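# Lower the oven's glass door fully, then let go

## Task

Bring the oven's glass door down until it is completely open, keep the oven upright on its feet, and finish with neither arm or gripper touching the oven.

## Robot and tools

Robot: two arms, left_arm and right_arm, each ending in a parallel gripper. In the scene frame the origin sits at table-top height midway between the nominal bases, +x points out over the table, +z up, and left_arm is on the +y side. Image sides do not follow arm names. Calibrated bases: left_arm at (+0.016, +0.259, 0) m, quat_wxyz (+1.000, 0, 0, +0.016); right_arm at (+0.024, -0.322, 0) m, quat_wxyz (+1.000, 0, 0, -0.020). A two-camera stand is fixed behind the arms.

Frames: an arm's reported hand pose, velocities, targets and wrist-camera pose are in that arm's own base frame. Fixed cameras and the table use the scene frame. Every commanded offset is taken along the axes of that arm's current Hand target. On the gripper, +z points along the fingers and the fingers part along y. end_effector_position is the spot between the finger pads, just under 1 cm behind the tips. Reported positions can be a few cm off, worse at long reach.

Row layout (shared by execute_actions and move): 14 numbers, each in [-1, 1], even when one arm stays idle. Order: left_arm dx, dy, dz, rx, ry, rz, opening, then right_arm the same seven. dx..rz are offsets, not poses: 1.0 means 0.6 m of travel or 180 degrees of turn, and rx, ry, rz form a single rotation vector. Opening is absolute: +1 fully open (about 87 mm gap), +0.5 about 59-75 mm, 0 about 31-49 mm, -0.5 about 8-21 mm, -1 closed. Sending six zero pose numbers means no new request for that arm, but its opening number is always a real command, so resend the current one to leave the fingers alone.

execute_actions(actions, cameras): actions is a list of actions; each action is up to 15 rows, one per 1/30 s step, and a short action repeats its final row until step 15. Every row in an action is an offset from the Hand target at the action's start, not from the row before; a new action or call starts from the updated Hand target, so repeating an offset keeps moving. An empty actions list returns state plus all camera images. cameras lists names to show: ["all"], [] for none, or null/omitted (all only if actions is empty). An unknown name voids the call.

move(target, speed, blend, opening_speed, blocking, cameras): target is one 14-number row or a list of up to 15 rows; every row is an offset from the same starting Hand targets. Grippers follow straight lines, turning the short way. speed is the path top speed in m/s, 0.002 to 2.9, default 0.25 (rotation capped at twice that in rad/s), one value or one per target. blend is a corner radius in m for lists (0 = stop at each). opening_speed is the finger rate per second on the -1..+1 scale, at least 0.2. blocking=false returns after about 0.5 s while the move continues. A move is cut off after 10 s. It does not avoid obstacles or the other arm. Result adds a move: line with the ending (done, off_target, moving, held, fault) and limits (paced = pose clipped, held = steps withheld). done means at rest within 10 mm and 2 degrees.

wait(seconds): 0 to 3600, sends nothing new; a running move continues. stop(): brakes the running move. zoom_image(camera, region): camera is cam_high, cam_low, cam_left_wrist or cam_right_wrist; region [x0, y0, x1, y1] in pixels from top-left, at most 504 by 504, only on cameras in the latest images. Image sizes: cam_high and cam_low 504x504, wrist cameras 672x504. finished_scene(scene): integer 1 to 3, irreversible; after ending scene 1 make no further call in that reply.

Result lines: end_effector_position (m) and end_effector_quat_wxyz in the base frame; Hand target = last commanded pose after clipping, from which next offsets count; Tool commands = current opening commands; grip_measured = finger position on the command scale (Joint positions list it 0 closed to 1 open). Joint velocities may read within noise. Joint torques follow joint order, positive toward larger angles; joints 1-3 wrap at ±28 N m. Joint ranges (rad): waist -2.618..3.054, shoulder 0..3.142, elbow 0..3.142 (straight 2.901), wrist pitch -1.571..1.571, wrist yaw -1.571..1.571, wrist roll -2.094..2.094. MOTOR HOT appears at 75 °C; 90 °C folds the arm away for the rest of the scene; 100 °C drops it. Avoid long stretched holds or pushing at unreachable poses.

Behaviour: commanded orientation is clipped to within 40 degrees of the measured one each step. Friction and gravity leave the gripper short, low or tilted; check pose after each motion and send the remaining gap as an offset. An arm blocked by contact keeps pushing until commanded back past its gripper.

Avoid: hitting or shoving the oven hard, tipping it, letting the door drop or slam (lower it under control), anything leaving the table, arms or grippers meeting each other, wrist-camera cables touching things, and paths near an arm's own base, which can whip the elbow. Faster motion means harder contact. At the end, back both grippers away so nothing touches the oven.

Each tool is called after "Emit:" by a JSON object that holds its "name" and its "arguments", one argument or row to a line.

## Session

Emit:
{"name": "execute_actions", "arguments": {
  "actions": []
}}

Scene clock: 0.00 s.
left_arm: end_effector_position=(+0.3149, -0.0668, +0.2616) grip_measured=+1.000 end_effector_quat_wxyz=(+0.453, +0.147, +0.878, +0.046) | right_arm: end_effector_position=(+0.1947, +0.1382, +0.3095) grip_measured=+1.000 end_effector_quat_wxyz=(+0.444, -0.119, +0.868, +0.188)
Joint positions: left_arm=[-0.344 1.149 1.261 -0.756 -0.226 0.101 1] | right_arm=[0.612 0.887 1.329 -1.008 0.064 0.304 1]
Joint velocities: within noise
Joint torques (N m): no reading
Heat: left arm: 27 °C; right arm: 25 °C.
Hand target: left_arm +0.3154, -0.0671, +0.2666; +0.459, +0.145, +0.875, +0.045 | right_arm +0.1964, +0.1393, +0.3170; +0.454, -0.118, +0.862, +0.193
Tool commands: left_gripper/opening=+1.0 right_gripper/opening=+1.0
camera_calibration:
cam_left_wrist: T_world_to_cam=[[-0.22926, -0.94629, -0.22798, 0.06834], [-0.96898, 0.2441, -0.03875, 0.35085], [0.09232, 0.21203, -0.97289, 0.38831]] pos_world=[0.31978, -0.1033, 0.40696]
cam_right_wrist: T_world_to_cam=[[0.38707, -0.89877, -0.20588, 0.11055], [-0.92144, -0.36888, -0.122, 0.29098], [0.0337, 0.23692, -0.97094, 0.40477]] pos_world=[0.21169, 0.1108, 0.45126]

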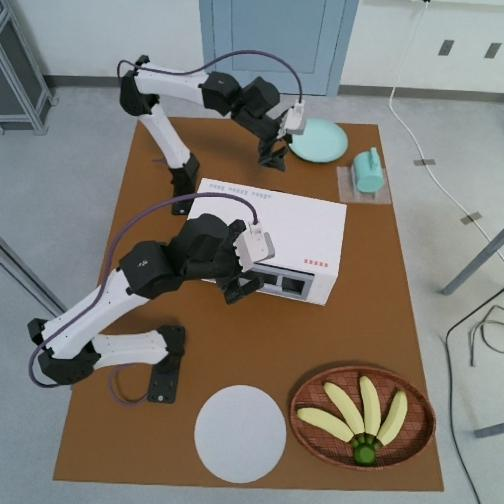

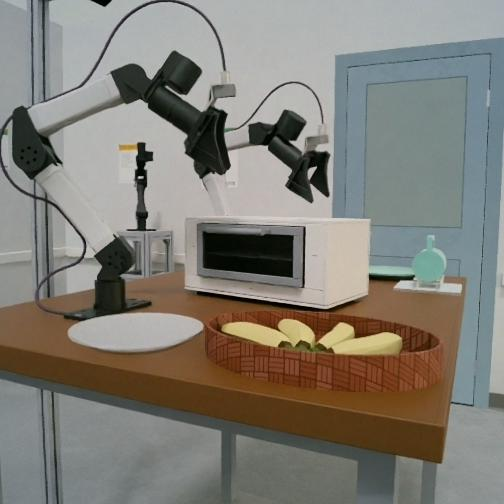

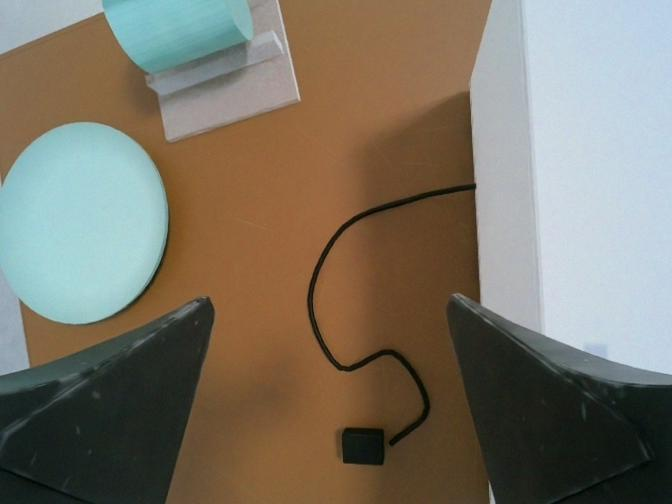

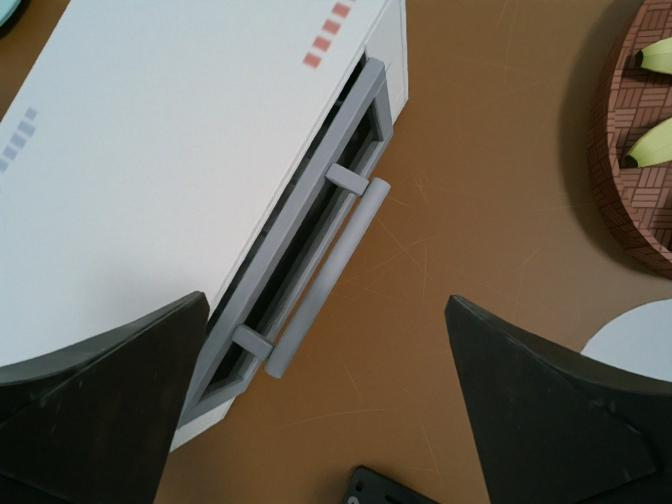

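Emit:
{"name": "move", "arguments": {
  "target": [0,0,0,0,0,0,1,0.127,-0.092,0.0857,-0.098,0.12,0.319,1],
  "cameras": ["cam_high","cam_right_wrist"]
}}

Scene clock: 21.90 s.
left_arm: end_effector_position=(+0.3149, -0.0668, +0.2616) grip_measured=+1.000 end_effector_quat_wxyz=(+0.453, +0.147, +0.878, +0.046) | right_arm: end_effector_position=(+0.2113, +0.1099, +0.2139) grip_measured=+1.000 end_effector_quat_wxyz=(+0.127, +0.204, +0.845, +0.477)
Joint positions: left_arm=[-0.344 1.149 1.261 -0.756 -0.226 0.101 1] | right_arm=[-0.234 1.101 0.954 -1.013 -0.978 0.461 1]
Joint torques (N m): left_arm=[-0.14 -2.95 6.69 1.77 0.06 0.01] | right_arm=[-0.58 -1.91 6.17 1.01 -0.53 -0.11]
Heat: left arm: 30 °C; right arm: 28 °C.
Hand target: left_arm +0.3154, -0.0671, +0.2666; +0.459, +0.145, +0.875, +0.045 | right_arm +0.2125, +0.1101, +0.2151; +0.123, +0.209, +0.841, +0.484
Off the commanded pose: left_arm 0.005 m, 1 deg | right_arm 0.002 m, 1 deg.
move: done
cam_right_wrist: T_world_to_cam=[[-0.20524, -0.46799, -0.85957, 0.27666], [-0.88753, -0.28119, 0.365, 0.16315], [-0.41252, 0.83781, -0.35764, 0.21506]] pos_world=[0.29029, -0.00483, 0.25518]

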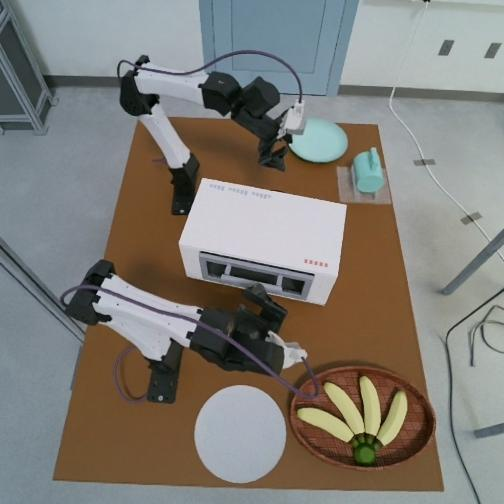

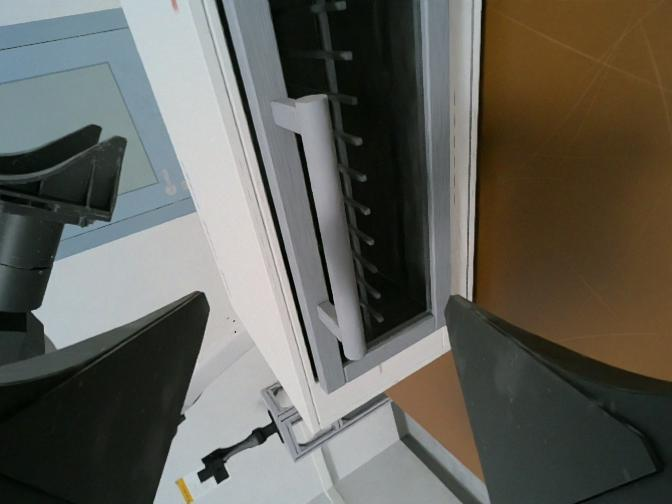

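Emit:
{"name": "move", "arguments": {
  "target": [
    [0,0,0,0,0,0,1,0.0073,0.0043,0.1343,0,0,0,1],
    [0,0,0,0,0,0,1,0.0073,0.0043,0.1343,0,0,0,-0.7]
  ],
  "speed": 0.15,
  "opening_speed": 2,
  "cameras": ["cam_right_wrist"]
}}

Scene clock: 31.37 s.
left_arm: end_effector_position=(+0.3149, -0.0668, +0.2616) grip_measured=+1.000 end_effector_quat_wxyz=(+0.453, +0.147, +0.878, +0.046) | right_arm: end_effector_position=(+0.2392, +0.1727, +0.1745) grip_measured=-0.424 end_effector_quat_wxyz=(+0.122, +0.204, +0.844, +0.481)
Joint positions: left_arm=[-0.344 1.149 1.261 -0.756 -0.226 0.101 1] | right_arm=[0.095 1.125 0.751 -0.447 -0.805 0.902 0.288]
Joint torques (N m): left_arm=[-0.16 -3.12 6.69 1.8 0.06 0.02] | right_arm=[0.59 -2.86 6.94 1.61 -0.19 0.08]
Heat: left arm: 31 °C; right arm: 28 °C.
Hand target: left_arm +0.3154, -0.0671, +0.2666; +0.459, +0.145, +0.875, +0.045 | right_arm +0.2422, +0.1747, +0.1769; +0.123, +0.209, +0.841, +0.484
Off the commanded pose: left_arm 0.005 m, 1 deg | right_arm 0.004 m, 1 deg.
move: done
cam_right_wrist: T_world_to_cam=[[-0.20928, -0.45995, -0.86293, 0.27799], [-0.88322, -0.28982, 0.36868, 0.21982], [-0.41967, 0.83931, -0.34558, 0.1593]] pos_world=[0.31918, 0.05787, 0.2139]

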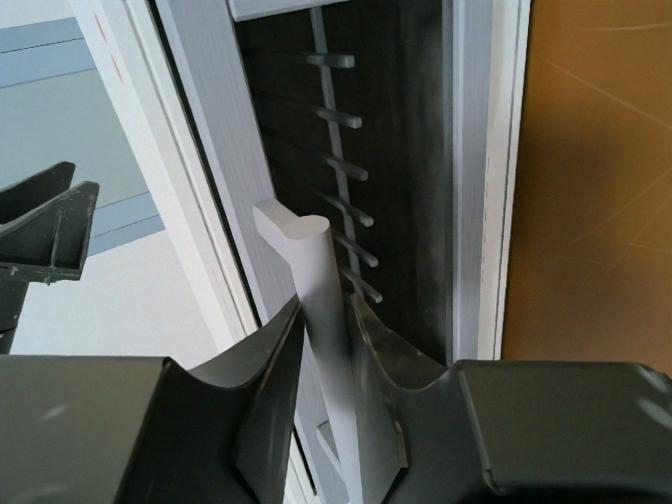

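Emit:
{"name": "move", "arguments": {
  "target": [
    [0,0,0,0,0,0,1,-0.0175,-0.0375,-0.0263,0,0,0,-0.5],
    [0,0,0,0,0,0,1,-0.0325,-0.0808,-0.0418,0,0,0,-0.5],
    [0,0,0,0,0,0,1,-0.0438,-0.1283,-0.0455,-0.02,0,0,-0.5],
    [0,0,0,0,0,0,1,-0.0505,-0.1753,-0.037,-0.055,0,0,-0.5],
    [0,0,0,0,0,0,1,-0.0532,-0.2145,-0.0215,-0.083,0,0,-0.5]
  ],
  "speed": 0.08,
  "blend": [0.01,0.01,0.01,0.01,0],
  "cameras": ["cam_high","cam_low","cam_right_wrist"]
}}

Scene clock: 45.80 s.
left_arm: end_effector_position=(+0.3149, -0.0668, +0.2616) grip_measured=+1.000 end_effector_quat_wxyz=(+0.453, +0.147, +0.878, +0.046) | right_arm: end_effector_position=(+0.2317, +0.0934, +0.0684) grip_measured=-0.463 end_effector_quat_wxyz=(+0.148, +0.188, +0.778, +0.581)
Joint positions: left_arm=[-0.344 1.149 1.261 -0.756 -0.226 0.101 1] | right_arm=[-0.375 1.54 0.447 -0.117 -1.265 0.364 0.268]
Joint torques (N m): left_arm=[-0.23 -3.07 6.64 1.79 0.04 0.01] | right_arm=[-0.23 -3.52 4.81 1.15 -0.64 0.1]
Heat: left arm: 32 °C; right arm: 29 °C.
Hand target: left_arm +0.3154, -0.0671, +0.2666; +0.459, +0.145, +0.875, +0.045 | right_arm +0.2351, +0.0929, +0.0721; +0.149, +0.191, +0.771, +0.590
Off the commanded pose: left_arm 0.005 m, 1 deg | right_arm 0.005 m, 1 deg.
move: done
cam_right_wrist: T_world_to_cam=[[-0.10145, -0.26105, -0.95998, 0.11155], [-0.91653, -0.35074, 0.19224, 0.25478], [-0.38689, 0.89935, -0.20368, 0.16306]] pos_world=[0.30791, -0.02817, 0.09132]

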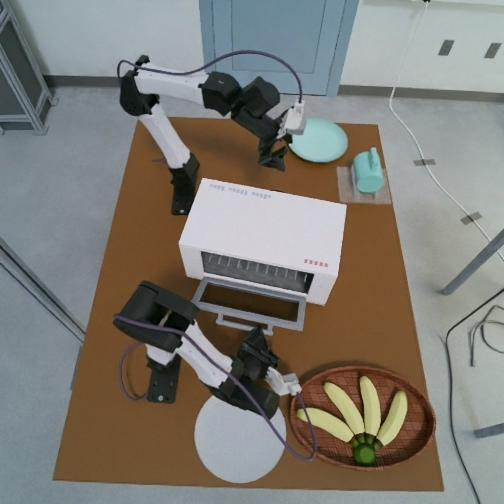

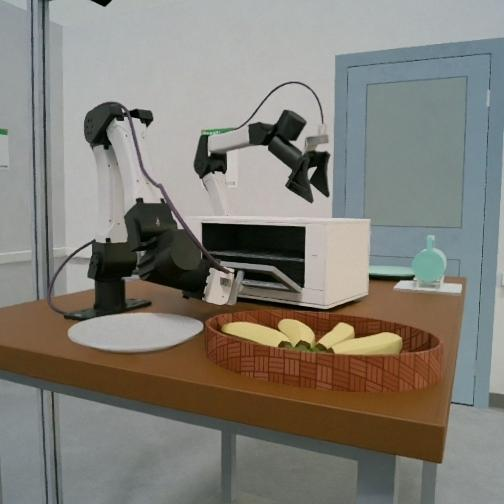

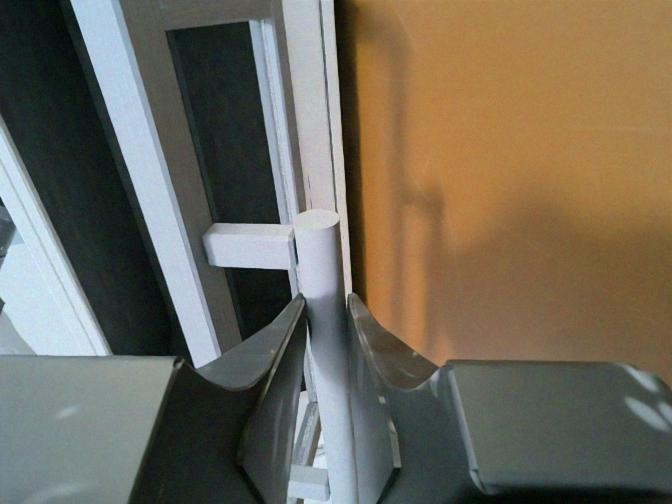

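Emit:
{"name": "move", "arguments": {
  "target": [
    [0,0,0,0,0,0,1,0,-0.029,0.008,0,0,0,-0.5],
    [0,0,0,0,0,0,1,0,-0.029,0.008,0,0,0,-0.15],
    [0,0,0,0,0,0,1,0,-0.029,-0.072,0,0,0,-0.15],
    [0,0,0,0,0,0,1,0,0.18,-0.129,0.19,0,0,-1],
    [0,0,0,0,0,0,1,0.004,0.1295,-0.0197,0.19,0,0,-1]
  ],
  "speed": [0.08,0.1,0.12,0.25,0.25],
  "blend": [0,0,0,0.02,0],
  "cameras": ["cam_high","cam_low","cam_right_wrist"]
}}

Scene clock: 61.80 s.
left_arm: end_effector_position=(+0.3149, -0.0668, +0.2616) grip_measured=+1.000 end_effector_quat_wxyz=(+0.453, +0.147, +0.878, +0.046) | right_arm: end_effector_position=(+0.2339, +0.1016, +0.1506) grip_measured=-0.999 end_effector_quat_wxyz=(+0.079, +0.226, +0.910, +0.339)
Joint positions: left_arm=[-0.344 1.149 1.261 -0.756 -0.226 0.101 1] | right_arm=[-0.09 1.282 0.99 -0.967 -0.651 0.503 0]
Joint torques (N m): left_arm=[-0.16 -3.07 6.74 1.78 0.04 0.01] | right_arm=[0.64 -4.18 6.05 1.06 -0.14 -0.09]
Heat: left arm: 33 °C; right arm: 29 °C.
Hand target: left_arm +0.3154, -0.0671, +0.2666; +0.459, +0.145, +0.875, +0.045 | right_arm +0.2369, +0.1019, +0.1501; +0.086, +0.226, +0.910, +0.337
Off the commanded pose: left_arm 0.005 m, 1 deg | right_arm 0.003 m, 1 deg.
move: done; blend cut to 0 m at target 4
cam_right_wrist: T_world_to_cam=[[-0.33969, -0.67427, -0.65572, 0.24467], [-0.80462, -0.15268, 0.57383, 0.14014], [-0.48703, 0.72252, -0.49067, 0.2579]] pos_world=[0.32147, 0.00003, 0.20656]

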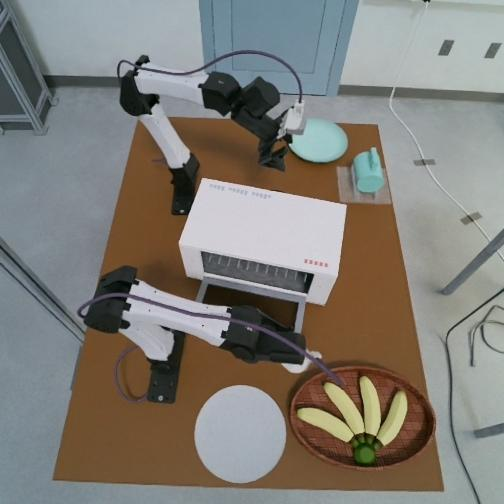

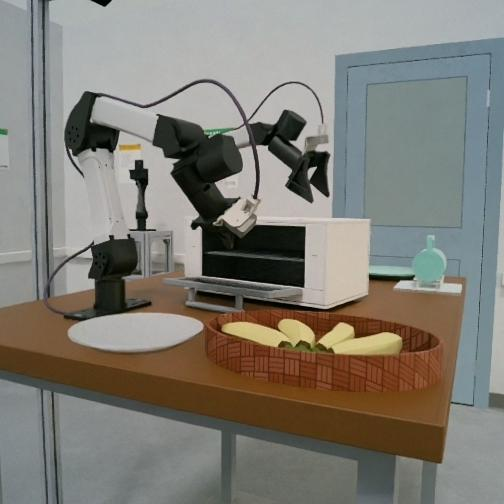

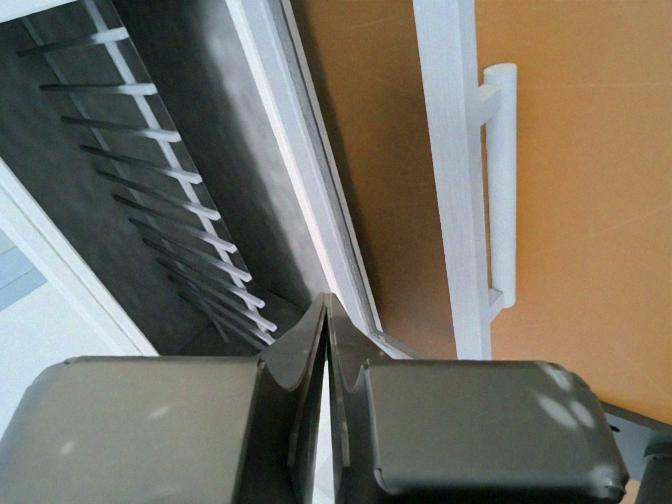

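Emit:
{"name": "move", "arguments": {
  "target": [
    [0,0,0,0,0,0,1,0,-0.1,0.116,0,0,0,-1],
    [0,0,0,0,0,0,1,0,0,0,0,0,0,-1],
    [0,0,0,0,0,0,1,-0.047,-0.0235,-0.108,0,0,0,-1]
  ],
  "speed": [0.07,0.2,0.2],
  "blend": [0,0.02,0],
  "cameras": ["cam_high","cam_low","cam_right_wrist"]
}}

Scene clock: 70.17 s.
left_arm: end_effector_position=(+0.3149, -0.0668, +0.2616) grip_measured=+1.000 end_effector_quat_wxyz=(+0.453, +0.147, +0.878, +0.046) | right_arm: end_effector_position=(+0.2316, +0.0435, +0.1839) grip_measured=-0.999 end_effector_quat_wxyz=(+0.076, +0.233, +0.911, +0.331)
Joint positions: left_arm=[-0.344 1.149 1.261 -0.756 -0.226 0.101 1] | right_arm=[-0.337 1.38 1.215 -1.292 -0.685 0.205 0]
Joint torques (N m): left_arm=[-0.27 -2.97 6.71 1.79 0.04 0.02] | right_arm=[-0.54 -3.74 8.51 0.53 -0.43 -0.26]
Heat: left arm: 33 °C; right arm: 29 °C.
Hand target: left_arm +0.3154, -0.0671, +0.2666; +0.459, +0.145, +0.875, +0.045 | right_arm +0.2369, +0.0420, +0.1903; +0.086, +0.226, +0.910, +0.337
Off the commanded pose: left_arm 0.005 m, 1 deg | right_arm 0.008 m, 2 deg.
move: done
cam_right_wrist: T_world_to_cam=[[-0.35722, -0.67912, -0.64124, 0.22824], [-0.79742, -0.13571, 0.58796, 0.10526], [-0.48632, 0.72137, -0.49307, 0.31547]] pos_world=[0.31889, -0.05828, 0.24002]

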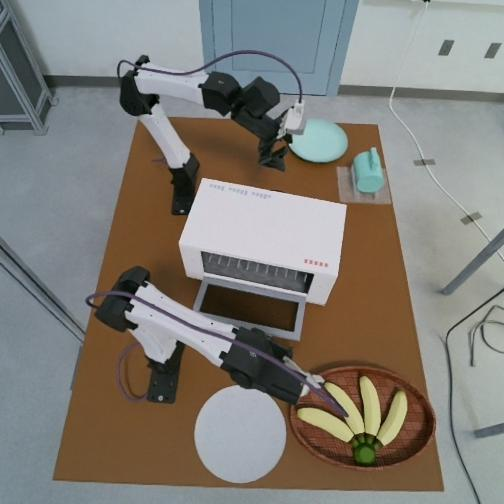

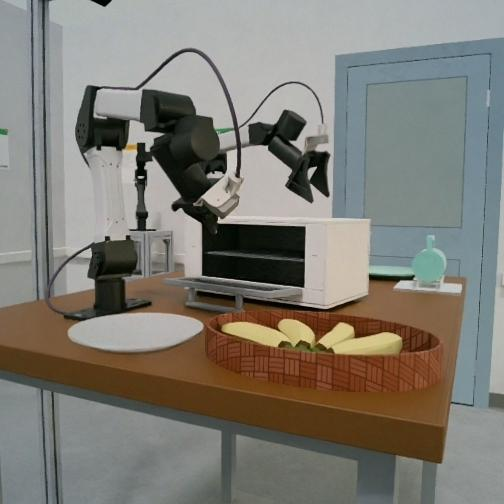

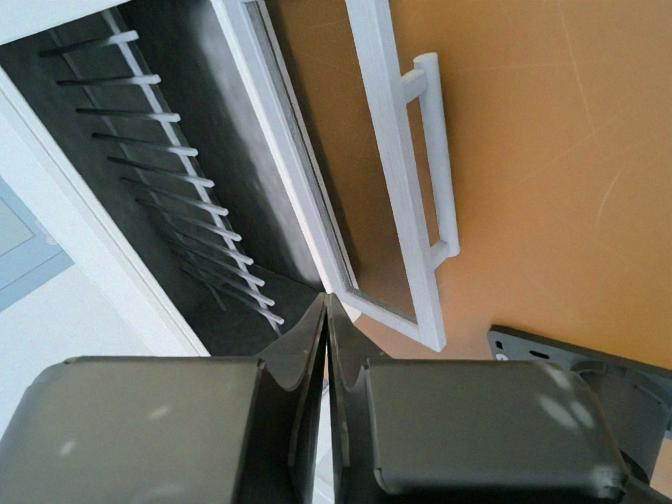

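Emit:
{"name": "finished_scene", "arguments": {
  "scene": 3
}}

The scene is finished: the task was done.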